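# Put a slip sheet and module into each crate

## Task

For every crate: lay exactly one thin slip sheet flat on the crate's floor, then stand exactly one small metal module on top of that sheet, keeping the module's current upright orientation; every crate must end up still sitting flat on the table.

## Robot and tools

Robot: two six-joint arms, left_arm and right_arm, each ending in a five-finger hand (left_arm has a left hand, right_arm a right hand). Scene frame: origin at table height midway between the nominal bases, +z up, +x out over the table, left_arm on the +y side. Calibrated bases: left_arm at (+0.002, +0.394, 0) m, right_arm at (+0.062, -0.327, 0) m, both turned only slightly about z. Each arm reports its hand pose and velocities in its own base frame; fixed cameras and the table use the scene frame.

Hand point: a spot 0.05 m in front of the palm and 0.15 m from the wrist flange toward the fingers. Its +z runs along the straight fingers, +y leaves the palm, +x goes across the palm away from the thumb on the right hand and toward the thumb on the left. Straight fingers extend 0.06 to 0.07 m past the point and sit 0.06 m behind it along -y. A bracket on the little-finger side of the wrist can strike objects, and with level fingers the wrist may hang up to 0.11 m (palm down) or 0.23 m (palm up) under the point.

Row layout (used by execute_actions and move): one flat list of 28 numbers, each in [-1, 1], always covering both arms. Order: left dx, dy, dz, rx, ry, rz, then left little, ring, middle, index, thumb_bend, thumb_turn, force_limit, speed; then the same 14 for the right arm. The six pose numbers are offsets, not poses: they are measured from that arm's Hand target at the start of the action or move, along the Hand target's own axes. 1.0 equals 0.6 m for dx/dy/dz and 180 degrees for rx/ry/rz, which together form one rotation vector. All six at 0 re-requests the current Hand target. Finger numbers are targets: +1 open/straight, -1 curled; thumb_turn -1 puts the thumb opposite the fingers (needed to grasp objects roughly 0.035 to 0.065 m thick), +1 beside the palm. force_limit maps -1..+1 to about 0..10 N at the fingertip (15 N for the thumb motors); speed reaches full rate at +0.48. Close slowly (speed -0.94 or lower) for a gentle grip. To leave a hand unchanged, resend its last commanded eight numbers; if none sent yet, use hand_measured plus hand_force_limit and hand_speed.

execute_actions(actions, cameras): actions is a list of actions, each a list of up to 15 rows, one row per 1/30 s step; a short action repeats its final row. Every row counts from the action's starting Hand target, so sending the same offset again moves further. Images come back only if actions is empty or cameras names them.

move(target, speed, blend, stop_force, zero, blocking, cameras): target is one row or up to 15 rows, all offsets from the same starting Hand targets. speed in m/s (0.002 to 3.6, default 0.25). blend in m rounds corners in a list. stop_force in N (3 to 120) ends an arm's path when its wrist sensor feels that much push; use it slowly when approaching surfaces, skip it when backing away from a contact or while rotating. zero resets the force baseline first (default true). blocking=false returns early, not allowed with stop_force. Paths are straight and ignore obstacles; avoid routing a hand near its own base.

wait(seconds 0 to 10); stop() brakes a running move; zoom_image(camera, region [x0,y0,x1,y1], at most 504 px each way) enlarges the latest image of cam_high, cam_low, cam_left_wrist or cam_right_wrist (all 896x504); show_instructions() shows reference pages; zero_wrist_force(arm) re-zeros the wrist sensor; finished_scene() ends the scene permanently.

Results: end_effector_position (m), end_effector_quat_wxyz, velocities, Hand target (the last commanded pose, which the next offsets start from; the hand often stops a little short, so send the gap as an offset), joint positions and torques, wrist force and torque in hand axes (a peak line too), and per-motor hand_measured, hand_stopped_by (moving, target, force, stalled, fault) and hand_load_n (positive means pushed open; near 0 after losing a grip). A move adds a line such as done, off_target, moving, held or fault, plus limits like paced or held. Orientation commands are clipped to 32 degrees from the measured one each step. MOTOR HOT warns of heat; an over-temperature fault brakes the arm for 30 s or more.

Cautions: arms are stiff, so aiming even slightly into a hard surface can trigger a fault stop (torque limits 133 N m for large joints, 24.9 N m for wrists; about 150 N external force) lasting 10 s. Do not let the hands touch or grip each other. Do not drop parts, release them while moving, slam, or shove hard; nothing may fall or be left off the table. Loose objects may occasionally be nudged by outside pushes.

Each tool is called after ">>>" in YAML: its name, and indented under it one key for each argument.

Reference images:

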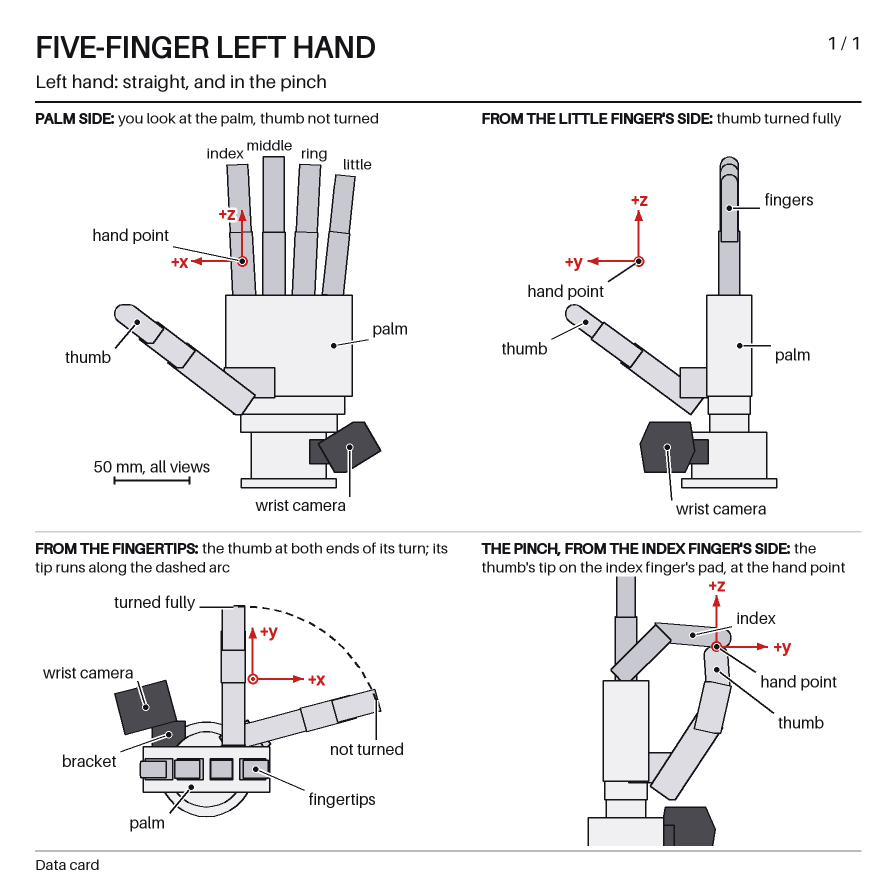

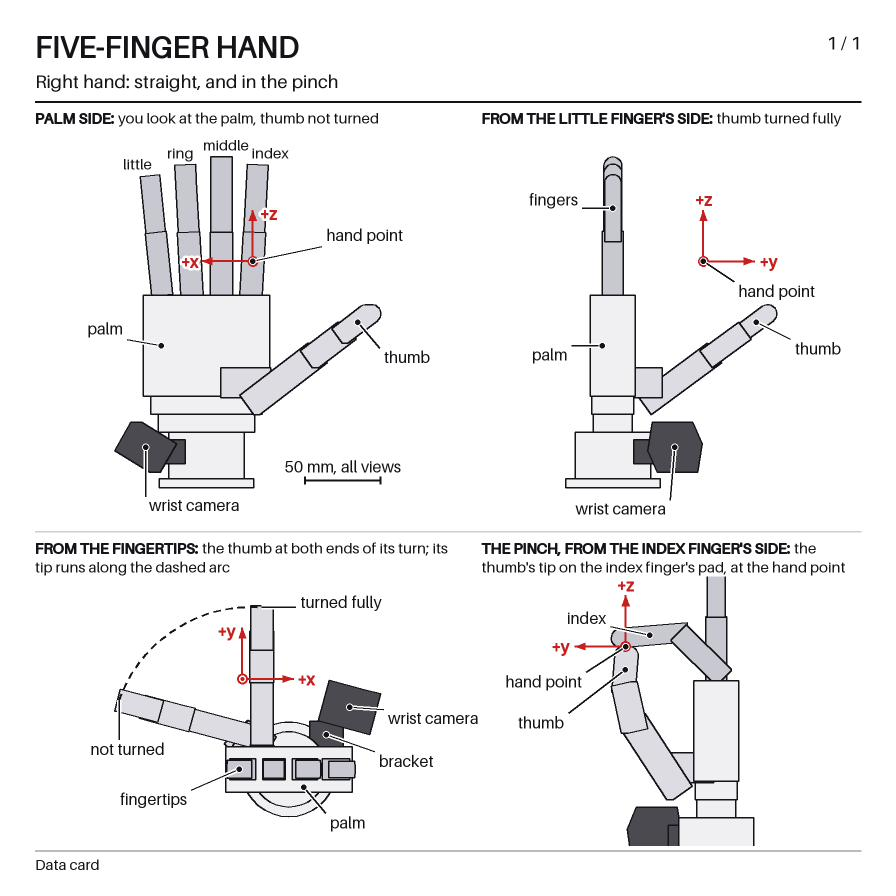

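## Session

>>> execute_actions:
  actions: []

Scene clock: 0.00 s.
left_arm: end_effector_position=(+0.3341, +0.1925, +0.1002) hand_measured=(+1.000, +1.000, +1.000, +1.000, +1.000, +1.000) hand_load_n=(+0.0, +0.0, +0.0, +0.0, +0.0, +0.0) hand_stopped_by=(target, target, target, target, target, target) hand_force_limit=0.00 hand_speed=-0.80 end_effector_quat_wxyz=(-0.543, +0.116, +0.768, -0.318) | right_arm: end_effector_position=(+0.6443, +0.6191, +0.1444) hand_measured=(+1.000, +1.000, +1.000, +1.000, +1.000, +1.000) hand_load_n=(+0.0, +0.0, +0.0, +0.0, +0.5, +0.0) hand_stopped_by=(target, target, target, target, target, target) hand_force_limit=0.00 hand_speed=-0.80 end_effector_quat_wxyz=(+0.318, +0.507, +0.505, +0.622)
Joint positions: left_arm=[3.719 -2.645 -1.354 1.071 -1.764 -0.85] | right_arm=[0.794 -0.583 1.101 -0.492 2.053 0.327]
Joint velocities: within noise
Joint torques (N m): no reading
Wrist force (N): no reading
Wrist torque (N m): no reading
Wrist force, peak (N): no reading
Hand target: left_arm +0.3341, +0.1925, +0.1002; -0.543, +0.116, +0.768, -0.318 | right_arm +0.6443, +0.6191, +0.1444; +0.318, +0.507, +0.505, +0.622

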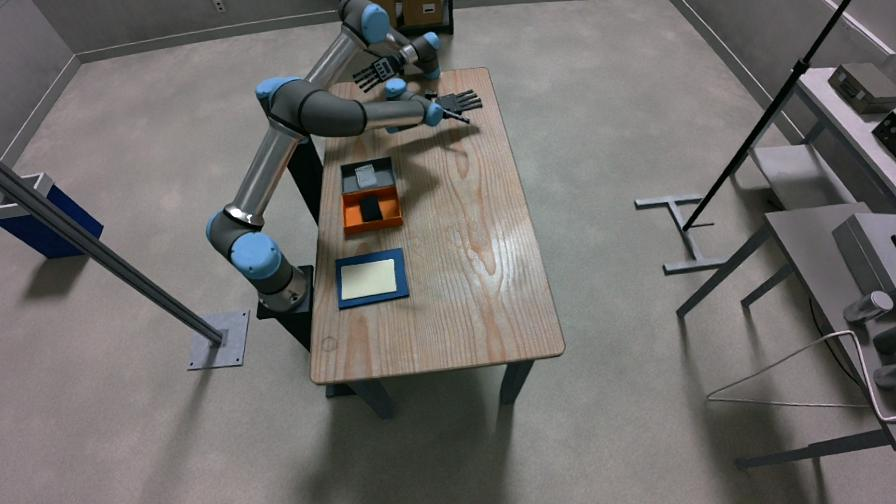

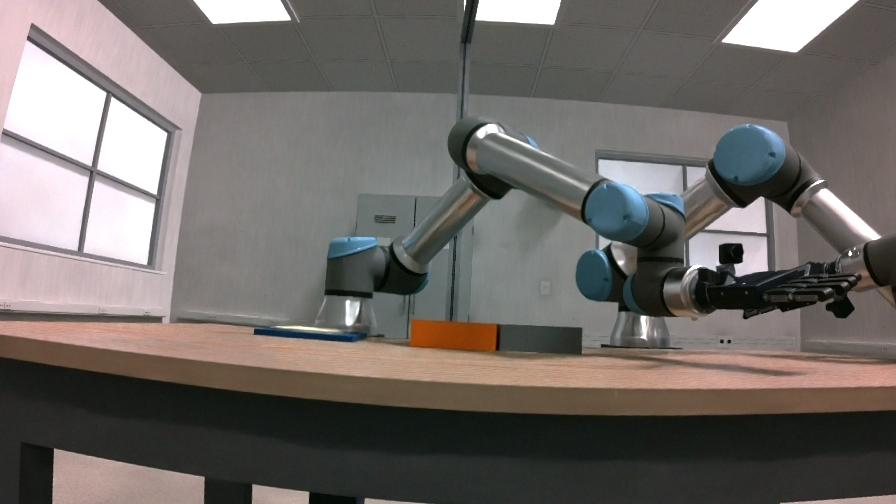

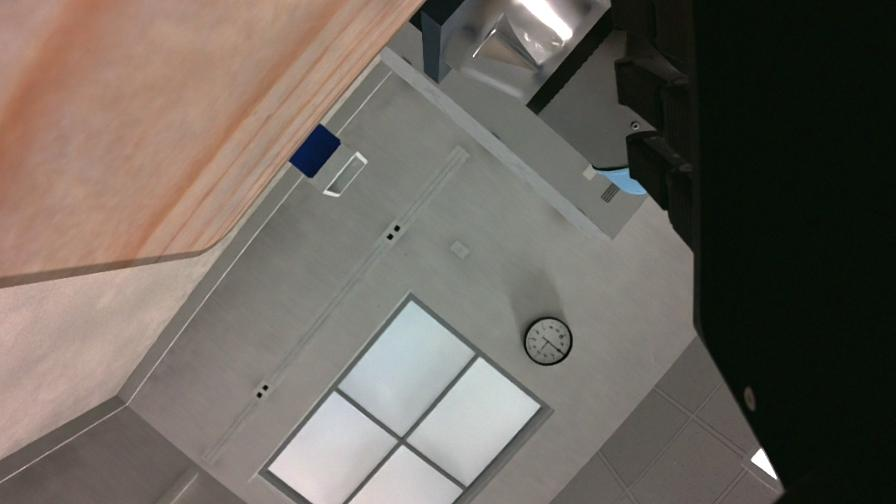

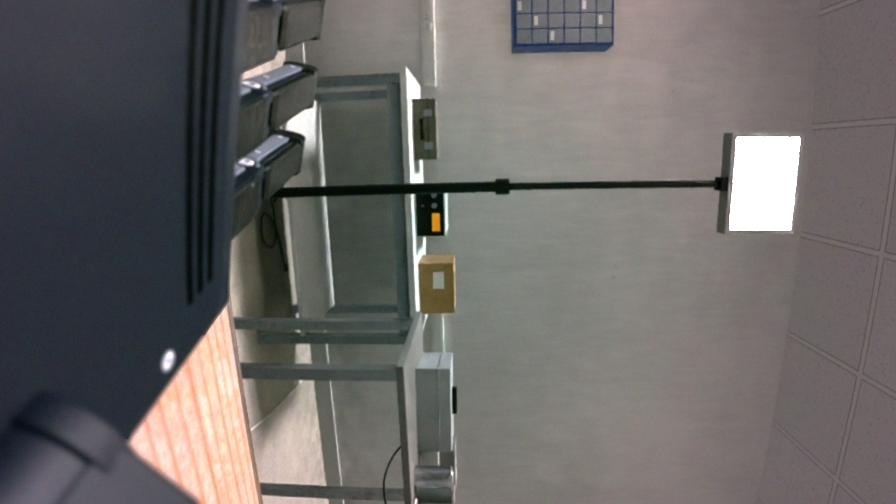

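>>> zoom_image:
  camera: "cam_high"
  region: [310, 140, 440, 320]

>>> zoom_image:
  camera: "cam_low"
  region: [220, 290, 620, 390]

>>> zoom_image:
  camera: "cam_high"
  region: [310, 0, 560, 400]

Scaled by 2.800 from the camera's 896x504 image, which has a finer 1280x720 frame.

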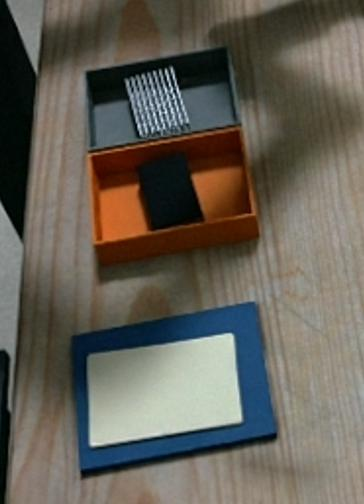

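Scaled by 1.260 from the camera's 896x504 image, which has a finer 1280x720 frame.

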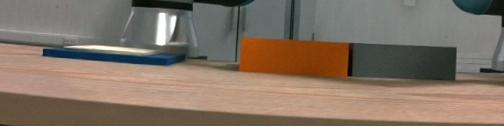

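Scaled by 1.260 from the camera's 896x504 image, which has a finer 1280x720 frame.

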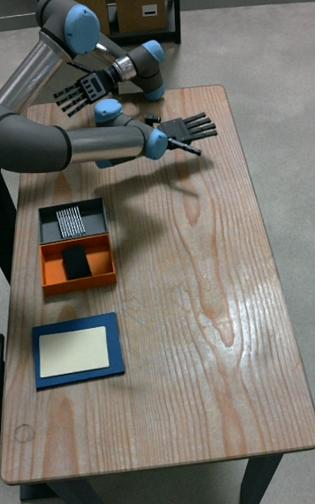

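>>> move:
  target:
    - [0,0,0,0,0,0,1,1,1,1,1,1,0,-0.8,0.0253,0.252,-0.1108,0,0,0.639,1,1,1,1,1,1,0,-0.8]
    - [0,0,0,0,0,0,1,1,1,1,1,1,0,-0.8,-0.6672,0.5193,-0.9213,0.215,0.665,-0.7155,1,1,1,1,1,1,0,-0.8]
  speed: 0.6
  blend: 0.05
  cameras: ["cam_high","cam_right_wrist"]

Scene clock: 329.90 s.
left_arm: end_effector_position=(+0.3341, +0.1925, +0.1002) hand_measured=(+1.000, +1.000, +1.000, +1.000, +1.000, +1.000) hand_load_n=(+0.0, +0.0, +0.0, +0.0, +0.0, -0.5) hand_stopped_by=(target, target, target, target, target, target) hand_force_limit=0.00 hand_speed=-0.80 end_effector_quat_wxyz=(-0.543, +0.116, +0.768, -0.318) | right_arm: end_effector_position=(+0.2686, -0.0032, +0.3296) hand_measured=(+1.000, +1.000, +1.000, +1.000, +1.000, +1.000) hand_load_n=(+0.0, +0.0, +0.0, +0.0, +0.0, +0.0) hand_stopped_by=(target, target, target, target, target, target) hand_force_limit=0.00 hand_speed=-0.80 end_effector_quat_wxyz=(+0.000, +0.707, -0.707, -0.001) end_effector_velocity=(+0.000, -0.001, +0.000) end_effector_angular_velocity=(+0.000, -0.001, +0.002)
Joint positions: left_arm=[3.719 -2.645 -1.354 1.071 -1.764 -0.85] | right_arm=[-0.519 -1.547 1.567 1.552 1.57 2.623]
Joint velocities: left_arm=[within noise] | right_arm=[-0.003 -0.001 -0.001 0 0 -0.005]
Joint torques (N m): left_arm=[-0.1 47.61 12.09 -1.88 -0.09 0.09] | right_arm=[-11.24 -10.63 -5.92 4.05 -1.28 -2.98]
Wrist force (N): left_arm=[0.0 -0.1 0.3] | right_arm=[1.7 1.3 0.9]
Wrist torque (N m): left_arm=[-0.03 0.00 0.01] | right_arm=[0.17 -0.26 0.24]
Wrist force, peak (N): left_arm=[0.2 0.2 0.4] | right_arm=[2.9 1.9 0.4]
Hand target: left_arm +0.3341, +0.1925, +0.1002; -0.543, +0.116, +0.768, -0.318 | right_arm +0.2686, -0.0033, +0.3296; +0.000, +0.707, -0.707, -0.001
Off the commanded pose: left_arm 0.000 m, 0 deg | right_arm 0.000 m, 0 deg.
move: done
camera_calibration:
cam_right_wrist: T_world_to_cam=[[-0.96087, -0.276626, -0.0143976, 0.258949], [-0.249441, 0.8415, 0.479225, -0.082601], [-0.12045, 0.464064, -0.877574, 0.443089], [0, 0, 0, 1]] pos_world=[0.281583, -0.064481, 0.432156]
Images, in order (width x height): cam_high 896x504, cam_right_wrist 896x504.

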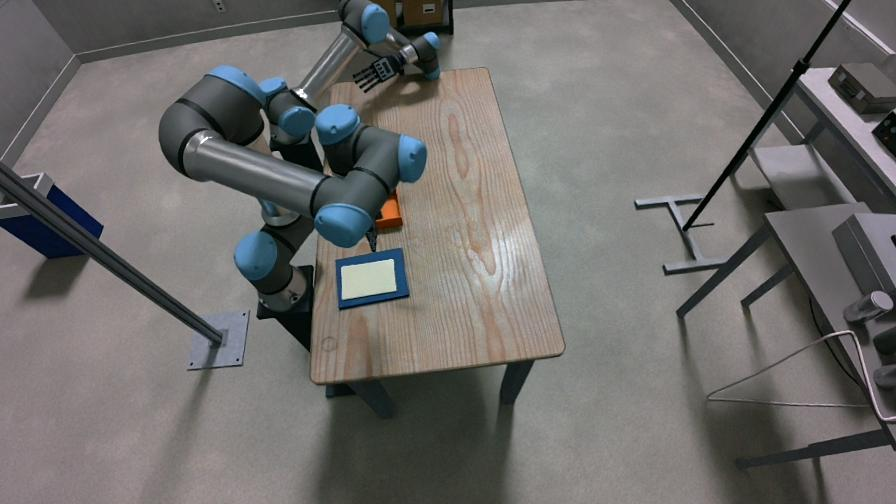

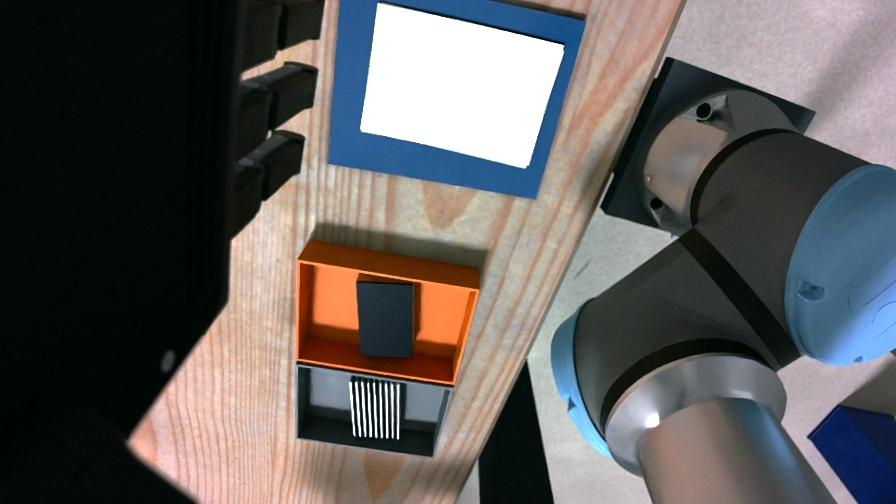

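>>> zoom_image:
  camera: "cam_right_wrist"
  region: [280, 0, 600, 210]

>>> zoom_image:
  camera: "cam_right_wrist"
  region: [270, 220, 510, 470]

>>> zoom_image:
  camera: "cam_high"
  region: [325, 235, 425, 320]

Scaled by 1.575 from the camera's 896x504 image, which has a finer 1280x720 frame.

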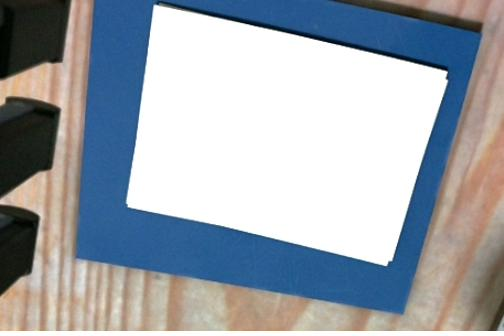

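Scaled by 2.016 from the camera's 896x504 image, which has a finer 1280x720 frame.

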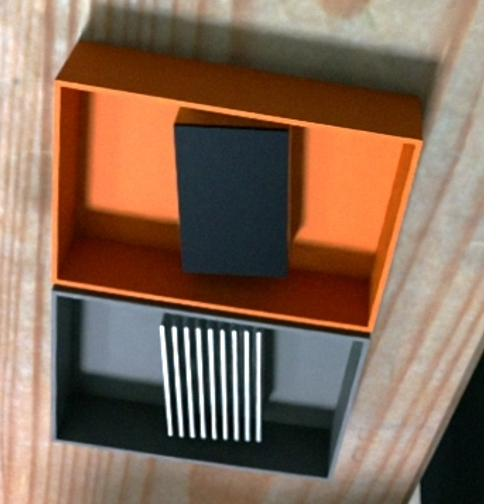

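Scaled by 5.040 from the camera's 896x504 image, which has a finer 1280x720 frame.

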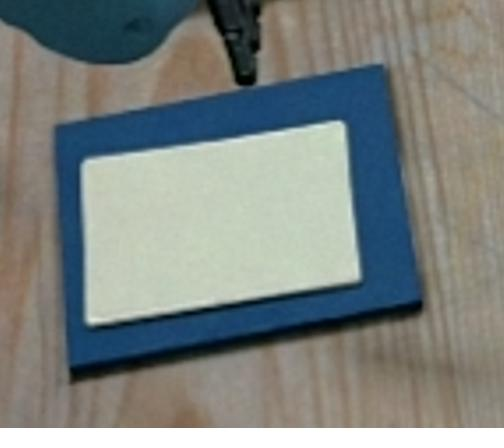

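>>> execute_actions:
  actions: []

>>> zoom_image:
  camera: "cam_low"
  region: [245, 310, 385, 350]

>>> zoom_image:
  camera: "cam_low"
  region: [400, 310, 600, 360]

Scene clock: 390.47 s.
left_arm: end_effector_position=(+0.3341, +0.1925, +0.1002) hand_measured=(+1.000, +1.000, +1.000, +1.000, +1.000, +1.000) hand_load_n=(+0.0, +0.0, +0.0, +0.0, +0.0, +0.0) hand_stopped_by=(target, target, target, target, target, target) hand_force_limit=0.00 hand_speed=-0.80 end_effector_quat_wxyz=(-0.543, +0.116, +0.768, -0.318) | right_arm: end_effector_position=(+0.2686, -0.0033, +0.3296) hand_measured=(+1.000, +1.000, +1.000, +1.000, +1.000, +1.000) hand_load_n=(+0.0, +0.0, +0.0, +0.0, +0.0, +0.0) hand_stopped_by=(target, target, target, target, target, target) hand_force_limit=0.00 hand_speed=-0.80 end_effector_quat_wxyz=(+0.000, +0.707, -0.707, -0.001)
Joint positions: left_arm=[3.719 -2.645 -1.354 1.071 -1.764 -0.85] | right_arm=[-0.52 -1.547 1.567 1.552 1.57 2.622]
Joint velocities: within noise
Joint torques (N m): left_arm=[-0.27 47.27 12.1 -1.95 -0.22 0.07] | right_arm=[-9.92 -10.35 -6.43 4.12 -1.29 -2.95]
Wrist force (N): left_arm=[0.3 0.3 0.2] | right_arm=[1.6 1.4 0.2]
Wrist torque (N m): left_arm=[0.03 -0.04 0.01] | right_arm=[0.24 -0.23 0.24]
Wrist force, peak (N): left_arm=[0.0 0.2 0.4] | right_arm=[1.9 1.8 0.4]
Hand target: left_arm +0.3341, +0.1925, +0.1002; -0.543, +0.116, +0.768, -0.318 | right_arm +0.2686, -0.0033, +0.3296; +0.000, +0.707, -0.707, -0.001
Off the commanded pose: left_arm 0.000 m, 0 deg | right_arm 0.000 m, 0 deg.
camera_calibration:
cam_right_wrist: T_world_to_cam=[[-0.960879, -0.276599, -0.0143032, 0.258858], [-0.24936, 0.841469, 0.479321, -0.082499], [-0.120544, 0.464137, -0.877523, 0.443191], [0, 0, 0, 1]] pos_world=[0.281583, -0.0646811, 0.432156]

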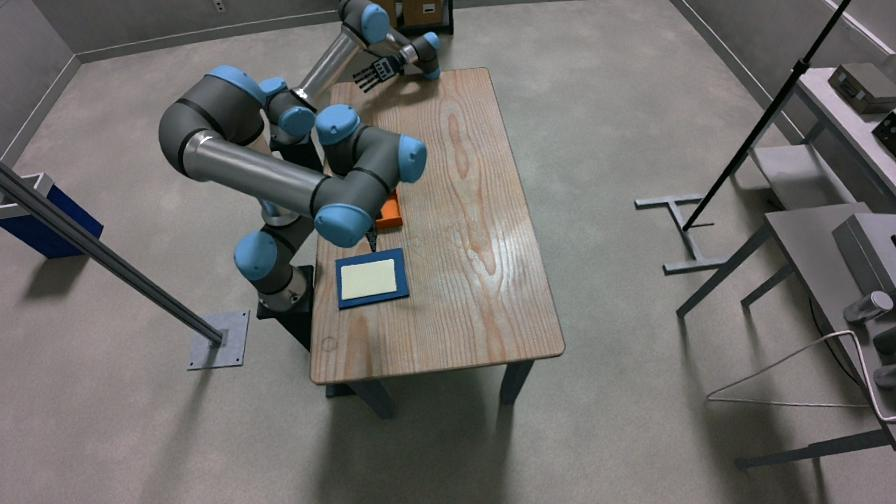

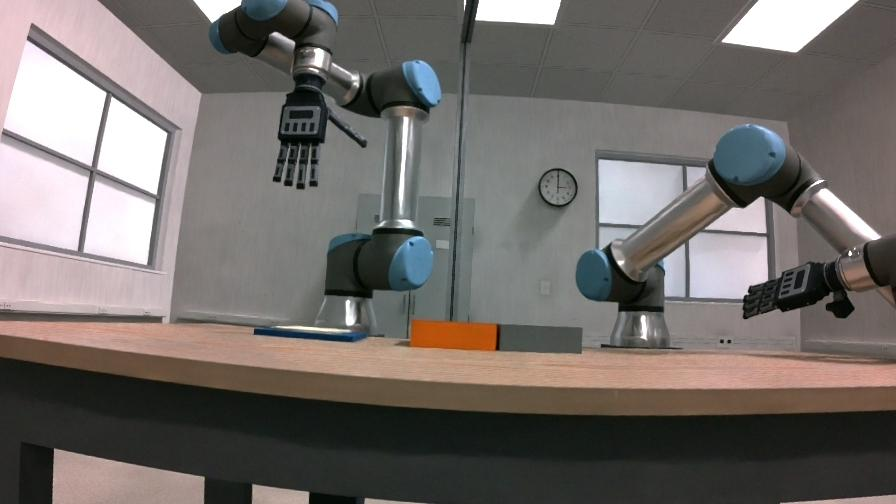

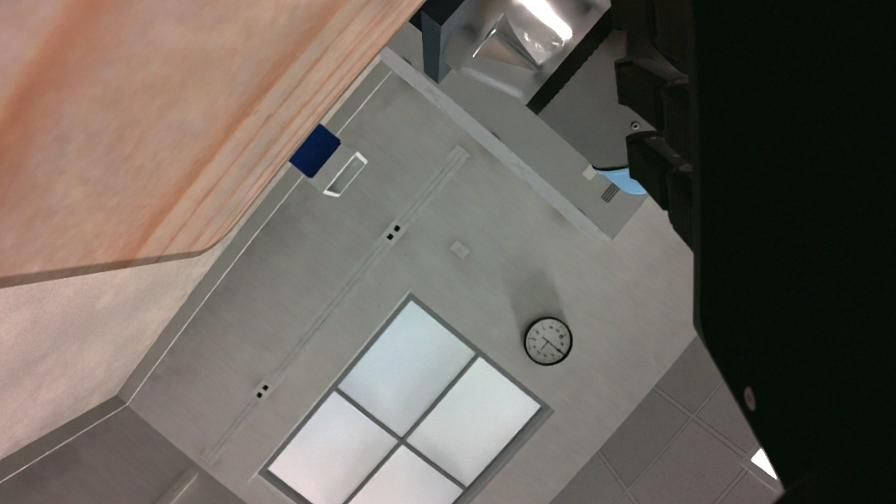

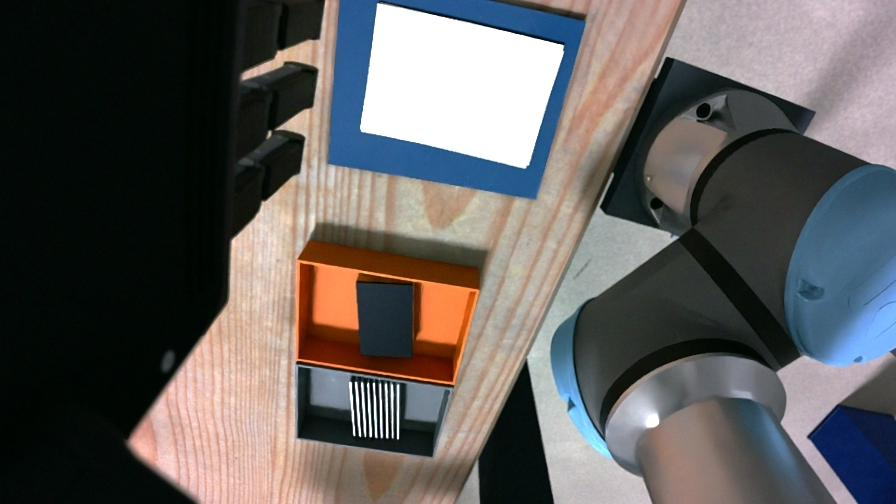

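Scaled by 3.600 from the camera's 896x504 image, which has a finer 1280x720 frame.

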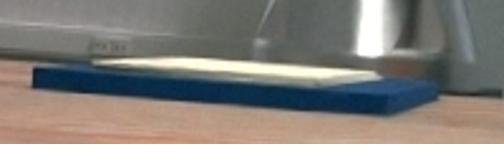

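Scaled by 2.520 from the camera's 896x504 image, which has a finer 1280x720 frame.

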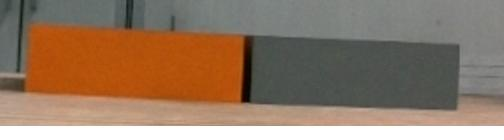

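>>> zoom_image:
  camera: "cam_right_wrist"
  region: [340, 260, 440, 450]

>>> zoom_image:
  camera: "cam_high"
  region: [335, 150, 410, 240]

Scaled by 2.653 from the camera's 896x504 image, which has a finer 1280x720 frame.

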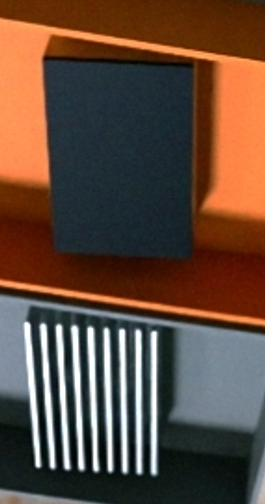

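Scaled by 5.600 from the camera's 896x504 image, which has a finer 1280x720 frame.

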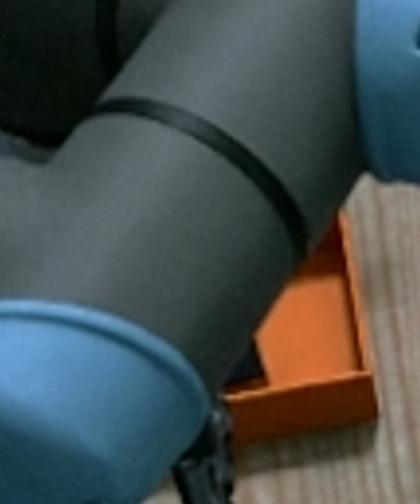

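>>> move:
  target: [-0.1942,-0.6232,0.1713,0.1246,-0.4768,-0.4896,1,1,1,1,1,1,0,-0.8,-0.1577,-0.0087,0.366,0,0,0.478,1,1,1,1,1,1,0,-0.8]
  speed: 0.4
  cameras: ["all"]

Scene clock: 616.37 s.
left_arm: end_effector_position=(+0.3477, -0.1940, +0.2198) hand_measured=(+1.000, +1.000, +1.000, +1.000, +1.000, +1.000) hand_load_n=(+0.0, +0.0, +0.0, +0.0, +0.0, +0.0) hand_stopped_by=(target, target, target, target, target, target) hand_force_limit=0.00 hand_speed=-0.80 end_effector_quat_wxyz=(+0.000, +0.707, -0.707, +0.000) end_effector_velocity=(+0.000, +0.000, +0.000) end_effector_angular_velocity=(+0.002, +0.001, +0.003) | right_arm: end_effector_position=(+0.2738, +0.0916, +0.1101) hand_measured=(+1.000, +1.000, +1.000, +1.000, +1.000, +1.000) hand_load_n=(+0.0, +0.0, +0.0, +0.0, +0.0, +0.0) hand_stopped_by=(target, target, target, target, target, target) hand_force_limit=0.00 hand_speed=-0.80 end_effector_quat_wxyz=(+0.000, -0.034, +0.999, +0.001)
Joint positions: left_arm=[3.069 -1.901 -1.484 1.814 -1.571 -3.213] | right_arm=[-0.448 -1.594 2.212 0.954 1.569 4.196]
Joint velocities: left_arm=[-0.002 -0.001 0.001 -0.001 -0.002 -0.005] | right_arm=[within noise]
Joint torques (N m): left_arm=[-9.15 18.58 26.28 -4.68 -1.4 -2.06] | right_arm=[10.45 -5.22 -2.69 0.62 1.73 3.25]
Wrist force (N): left_arm=[1.0 1.0 -0.4] | right_arm=[2.0 1.4 0.4]
Wrist torque (N m): left_arm=[-0.07 -0.17 0.19] | right_arm=[0.22 -0.28 0.11]
Wrist force, peak (N): left_arm=[1.7 1.1 -1.0] | right_arm=[2.2 1.6 0.8]
Hand target: left_arm +0.3477, -0.1941, +0.2198; +0.000, +0.707, -0.707, +0.000 | right_arm +0.2738, +0.0916, +0.1101; +0.000, -0.034, +0.999, +0.001
Off the commanded pose: left_arm 0.000 m, 0 deg | right_arm 0.000 m, 0 deg.
move: done
camera_calibration:
cam_left_wrist: T_world_to_cam=[[0.969313, -0.236766, -0.0661319, -0.366442], [-0.179404, -0.865238, 0.468163, -0.20108], [-0.168065, -0.441933, -0.881164, 0.279965], [0, 0, 0, 1]] pos_world=[0.366175, -0.137018, 0.3166]
cam_right_wrist: T_world_to_cam=[[-0.34239, 0.939474, -0.0125623, 0.0059978], [0.823134, 0.306383, 0.4781, -0.300444], [0.453012, 0.153356, -0.878215, 0.0787321], [0, 0, 0, 1]] pos_world=[0.213693, 0.0743421, 0.212862]

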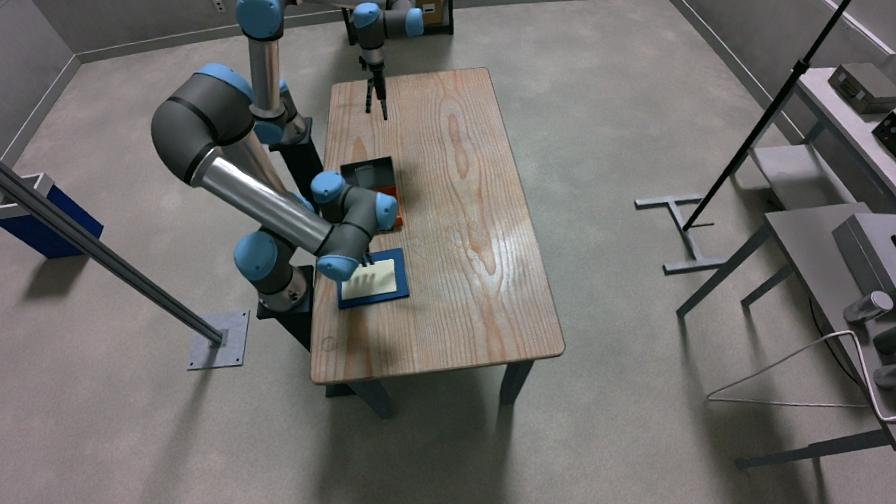

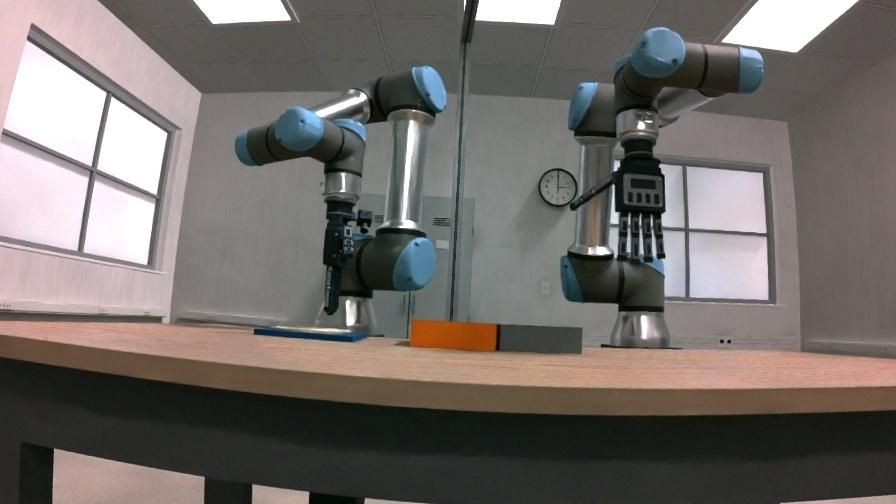

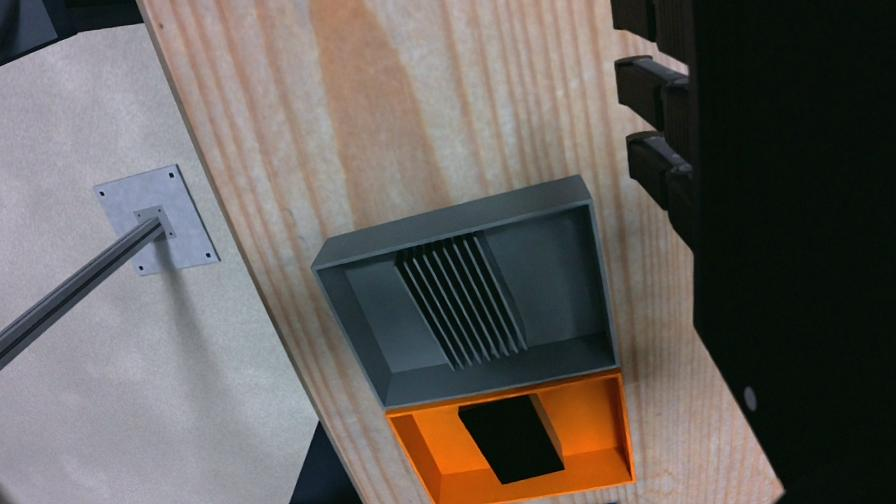

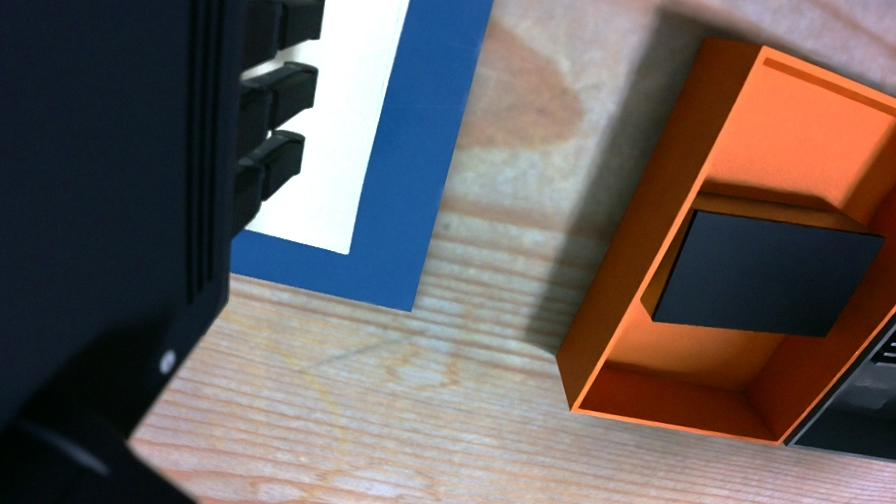

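>>> zoom_image:
  camera: "cam_left_wrist"
  region: [300, 160, 650, 504]

>>> zoom_image:
  camera: "cam_right_wrist"
  region: [540, 30, 896, 470]

>>> zoom_image:
  camera: "cam_right_wrist"
  region: [220, 0, 520, 330]

Scaled by 1.440 from the camera's 896x504 image, which has a finer 1280x720 frame.

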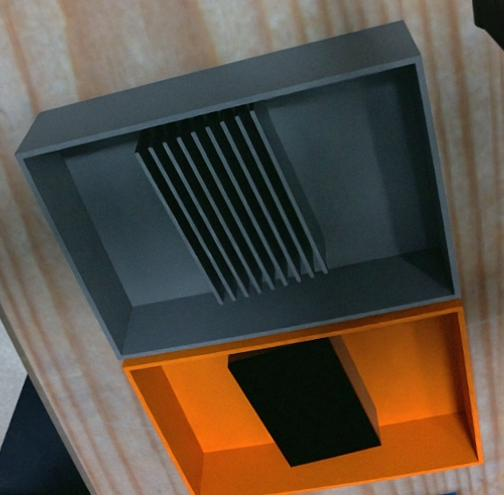

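Scaled by 1.145 from the camera's 896x504 image, which has a finer 1280x720 frame.

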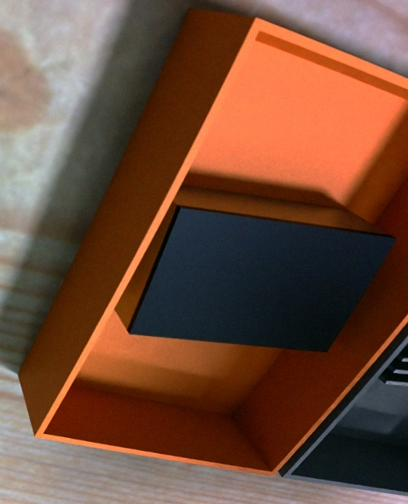

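Scaled by 1.527 from the camera's 896x504 image, which has a finer 1280x720 frame.

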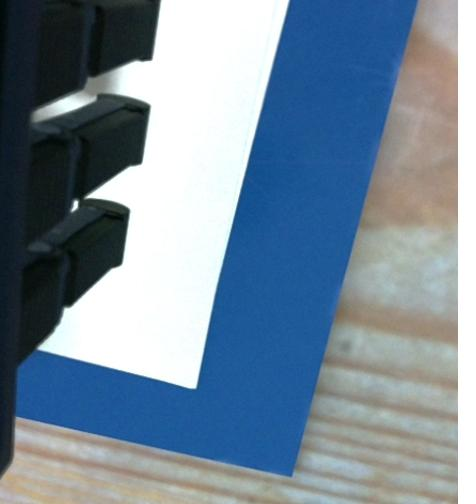

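>>> move:
  target: [0,0,0,0,0,0,1,1,1,1,1,1,0,-0.8,0,0,0.1,0,0,0,1,1,1,1,1,1,0,-0.8]
  speed: 0.03
  stop_force: 5
  cameras: ["cam_right_wrist"]

Scene clock: 686.10 s.
left_arm: end_effector_position=(+0.3477, -0.1941, +0.2198) hand_measured=(+1.000, +1.000, +1.000, +1.000, +1.000, +1.000) hand_load_n=(+0.0, +0.0, -0.5, +0.0, +0.0, +0.0) hand_stopped_by=(target, target, target, target, target, target) hand_force_limit=0.00 hand_speed=-0.80 end_effector_quat_wxyz=(+0.000, +0.707, -0.707, +0.000) | right_arm: end_effector_position=(+0.2737, +0.0917, +0.0828) hand_measured=(+1.000, +1.000, +1.000, +1.000, +1.000, +1.000) hand_load_n=(+0.0, +0.0, +0.0, +0.0, +0.0, +0.0) hand_stopped_by=(target, target, target, target, target, target) hand_force_limit=0.00 hand_speed=-0.80 end_effector_quat_wxyz=(+0.000, -0.034, +0.999, +0.001)
Joint positions: left_arm=[3.069 -1.901 -1.484 1.814 -1.571 -3.214] | right_arm=[-0.448 -1.544 2.25 0.866 1.57 4.196]
Joint torques (N m): left_arm=[-8.73 19.01 26.51 -4.82 -1.55 -2.21] | right_arm=[3.59 -22.37 -23.51 3.77 0.79 1.4]
Wrist force (N): left_arm=[0.9 1.1 -0.7] | right_arm=[1.8 1.3 -4.1]
Wrist torque (N m): left_arm=[-0.03 -0.18 0.19] | right_arm=[0.54 -0.27 0.12]
Wrist force, peak (N): left_arm=[1.3 1.1 -0.6] | right_arm=[1.5 1.3 -13.9]
Hand target: left_arm +0.3477, -0.1941, +0.2198; +0.000, +0.707, -0.707, +0.000 | right_arm +0.2737, +0.0917, +0.0828; +0.000, -0.034, +0.999, +0.001 (not the last commanded pose)
Off the commanded pose: left_arm 0.000 m, 0 deg | right_arm 0.033 m, 0 deg.
move: contact (right_arm)
camera_calibration:
cam_right_wrist: T_world_to_cam=[[-0.342336, 0.939493, -0.0125974, 0.00551884], [0.823218, 0.306376, 0.47796, -0.287284], [0.452899, 0.153252, -0.878291, 0.0547449], [0, 0, 0, 1]] pos_world=[0.213593, 0.0744424, 0.185462]
Images, in order (width x height): cam_right_wrist 896x504.

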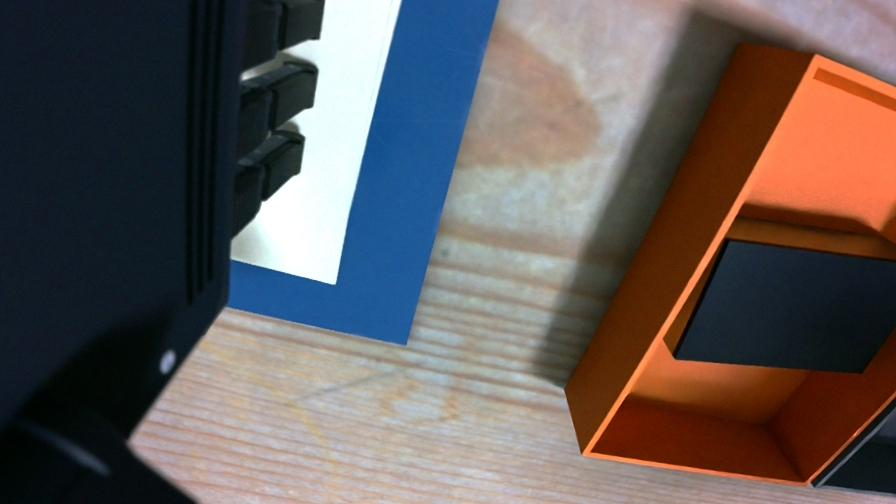

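>>> move:
  target: [0,0,0,0,0,0,1,1,1,1,1,1,0,-0.8,0,-0.162,0.0017,0,0,0,1,1,1,1,1,1,0,-0.8]
  speed: 0.08
  cameras: ["cam_right_wrist","cam_high","cam_low"]

Scene clock: 693.53 s.
left_arm: end_effector_position=(+0.3477, -0.1941, +0.2198) hand_measured=(+1.000, +1.000, +1.000, +1.000, +1.000, +1.000) hand_load_n=(+0.0, +0.0, +0.0, +0.0, +0.0, +0.0) hand_stopped_by=(target, target, target, target, target, target) hand_force_limit=0.00 hand_speed=-0.80 end_effector_quat_wxyz=(+0.000, +0.707, -0.707, +0.000) | right_arm: end_effector_position=(+0.2803, -0.0052, +0.0816) hand_measured=(+1.000, +1.000, +1.000, +1.000, +1.000, +1.000) hand_load_n=(+0.0, +0.0, -1.0, +0.0, +0.0, +0.0) hand_stopped_by=(target, target, target, target, target, target) hand_force_limit=0.00 hand_speed=-0.80 end_effector_quat_wxyz=(+0.000, -0.034, +0.999, +0.001)
Joint positions: left_arm=[3.069 -1.901 -1.484 1.814 -1.571 -3.214] | right_arm=[-0.793 -1.505 2.212 0.865 1.57 3.851]
Joint torques (N m): left_arm=[-8.16 19.13 26.5 -4.82 -1.52 -2.04] | right_arm=[-11.08 -6.68 -23.9 3.62 -1.17 -3.05]
Wrist force (N): left_arm=[1.3 1.1 -0.3] | right_arm=[1.6 2.4 -3.5]
Wrist torque (N m): left_arm=[-0.06 -0.22 0.21] | right_arm=[0.47 -0.16 0.23]
Wrist force, peak (N): left_arm=[1.4 0.8 -0.9] | right_arm=[1.9 4.2 -10.0]
Hand target: left_arm +0.3477, -0.1941, +0.2198; +0.000, +0.707, -0.707, +0.000 | right_arm +0.2803, -0.0053, +0.0816; +0.000, -0.034, +0.999, +0.001
Off the commanded pose: left_arm 0.000 m, 0 deg | right_arm 0.000 m, 0 deg.
move: done
camera_calibration:
cam_right_wrist: T_world_to_cam=[[-0.342336, 0.939493, -0.0125974, 0.0988355], [0.823218, 0.306376, 0.47796, -0.262586], [0.452899, 0.153252, -0.878291, 0.0655945], [0, 0, 0, 1]] pos_world=[0.220293, -0.0224576, 0.184362]
Images, in order (width x height): cam_high 896x504, cam_low 896x504, cam_right_wrist 896x504.

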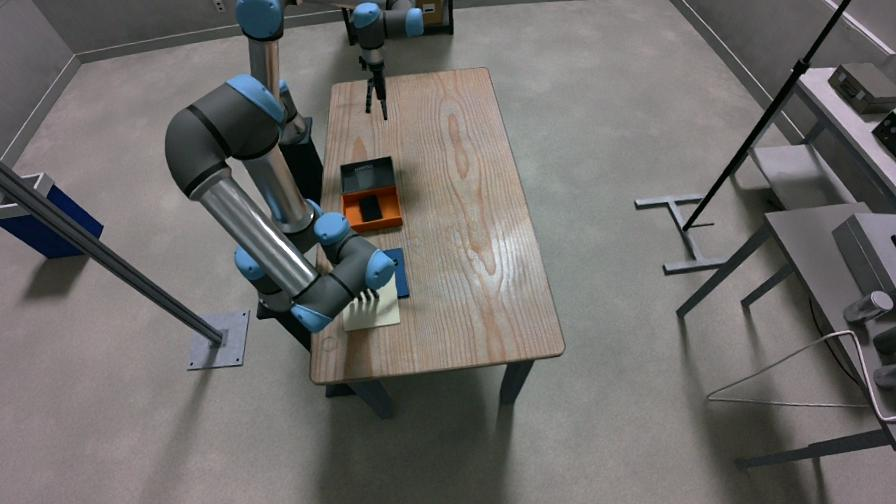

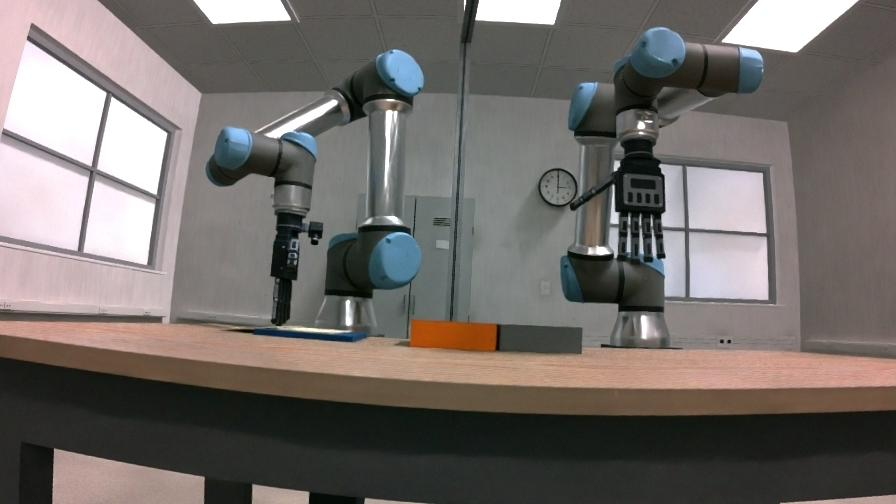

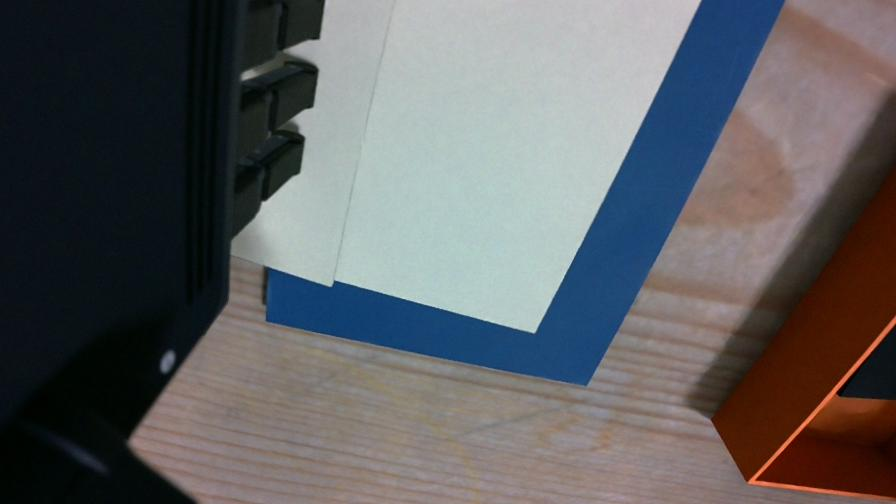

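>>> move:
  target:
    - [0,0,0,0,0,0,1,1,1,1,1,1,0,-0.8,0,0,-0.03,0,0,0,1,1,1,1,1,1,0,-0.8]
    - [0,0,0,0,0,0,1,1,1,1,1,1,0,-0.8,0,-0.106,-0.02,0,0,0,1,1,1,1,1,1,0,-0.8]
  speed: 0.12
  blend: 0.01
  cameras: ["cam_right_wrist"]

>>> move:
  target: [0,0,0,0,0,0,1,1,1,1,1,1,0,-0.8,0,0,0.06,0,0,0,1,1,1,1,1,1,0,-0.8]
  speed: 0.03
  stop_force: 4

Scene clock: 714.63 s.
left_arm: end_effector_position=(+0.3477, -0.1941, +0.2198) hand_measured=(+1.000, +1.000, +1.000, +1.000, +1.000, +1.000) hand_load_n=(+0.0, +0.0, +0.0, +0.0, -0.5, +0.0) hand_stopped_by=(target, target, target, target, target, target) hand_force_limit=0.00 hand_speed=-0.80 end_effector_quat_wxyz=(+0.000, +0.707, -0.707, +0.000) | right_arm: end_effector_position=(+0.2847, -0.0686, +0.0936) hand_measured=(+1.000, +1.000, +1.000, +1.000, +1.000, +1.000) hand_load_n=(+0.0, +0.0, +0.0, +0.5, -0.5, +0.0) hand_stopped_by=(target, target, target, target, target, target) hand_force_limit=0.00 hand_speed=-0.80 end_effector_quat_wxyz=(+0.000, -0.034, +0.999, +0.001)
Joint positions: left_arm=[3.069 -1.901 -1.484 1.814 -1.571 -3.214] | right_arm=[-0.948 -1.459 2.121 0.91 1.57 3.695]
Joint torques (N m): left_arm=[-8.02 19.28 26.67 -4.81 -1.41 -2.04] | right_arm=[-12.62 -12.04 -26.14 0.53 -1.34 -3.1]
Wrist force (N): left_arm=[1.2 1.0 -0.2] | right_arm=[1.5 1.7 0.0]
Wrist torque (N m): left_arm=[-0.08 -0.20 0.21] | right_arm=[0.34 -0.20 0.18]
Wrist force, peak (N): left_arm=[1.3 1.0 -0.7] | right_arm=[2.0 2.4 -3.7]
Hand target: left_arm +0.3477, -0.1941, +0.2198; +0.000, +0.707, -0.707, +0.000 | right_arm +0.2847, -0.0688, +0.0935; +0.000, -0.034, +0.999, +0.001
Off the commanded pose: left_arm 0.000 m, 0 deg | right_arm 0.000 m, 0 deg.
move: done; blend cut to 0.009 m at target 1
camera_calibration:
cam_right_wrist: T_world_to_cam=[[-0.342336, 0.939493, -0.0125974, 0.160021], [0.823218, 0.306376, 0.47796, -0.25239], [0.452899, 0.153252, -0.878291, 0.0838149], [0, 0, 0, 1]] pos_world=[0.224593, -0.0858576, 0.196262]
Images, in order (width x height): cam_right_wrist 896x504.

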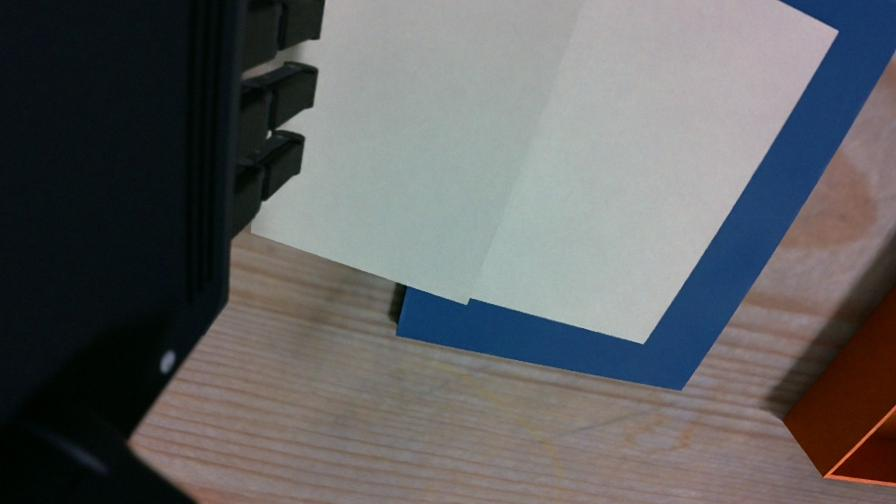

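Scene clock: 716.53 s.
left_arm: end_effector_position=(+0.3477, -0.1941, +0.2198) hand_measured=(+1.000, +1.000, +1.000, +1.000, +1.000, +1.000) hand_load_n=(+0.0, +0.0, +0.0, +0.0, +0.0, +0.0) hand_stopped_by=(target, target, target, target, target, target) hand_force_limit=0.00 hand_speed=-0.80 end_effector_quat_wxyz=(+0.000, +0.707, -0.707, +0.000) | right_arm: end_effector_position=(+0.2847, -0.0687, +0.0735) hand_measured=(+1.000, +1.000, +1.000, +1.000, +1.000, +1.000) hand_load_n=(+0.0, -0.5, +0.0, +0.0, +0.0, +0.0) hand_stopped_by=(target, target, target, target, target, target) hand_force_limit=0.00 hand_speed=-0.80 end_effector_quat_wxyz=(+0.000, -0.034, +0.999, +0.001)
Joint positions: left_arm=[3.069 -1.901 -1.484 1.814 -1.571 -3.214] | right_arm=[-0.949 -1.423 2.145 0.85 1.57 3.695]
Joint torques (N m): left_arm=[-8.34 19.57 25.89 -4.77 -1.46 -2.05] | right_arm=[-5.29 -27.48 -23.79 3.76 -0.93 -2.9]
Wrist force (N): left_arm=[0.9 1.2 -0.6] | right_arm=[1.5 1.2 -4.6]
Wrist torque (N m): left_arm=[-0.02 -0.16 0.18] | right_arm=[0.59 -0.12 0.16]
Wrist force, peak (N): left_arm=[1.2 1.2 -0.7] | right_arm=[1.7 1.6 -12.8]
Hand target: left_arm +0.3477, -0.1941, +0.2198; +0.000, +0.707, -0.707, +0.000 | right_arm +0.2847, -0.0687, +0.0735; +0.000, -0.034, +0.999, +0.001 (not the last commanded pose)
Off the commanded pose: left_arm 0.000 m, 0 deg | right_arm 0.016 m, 0 deg.
move: contact (right_arm)


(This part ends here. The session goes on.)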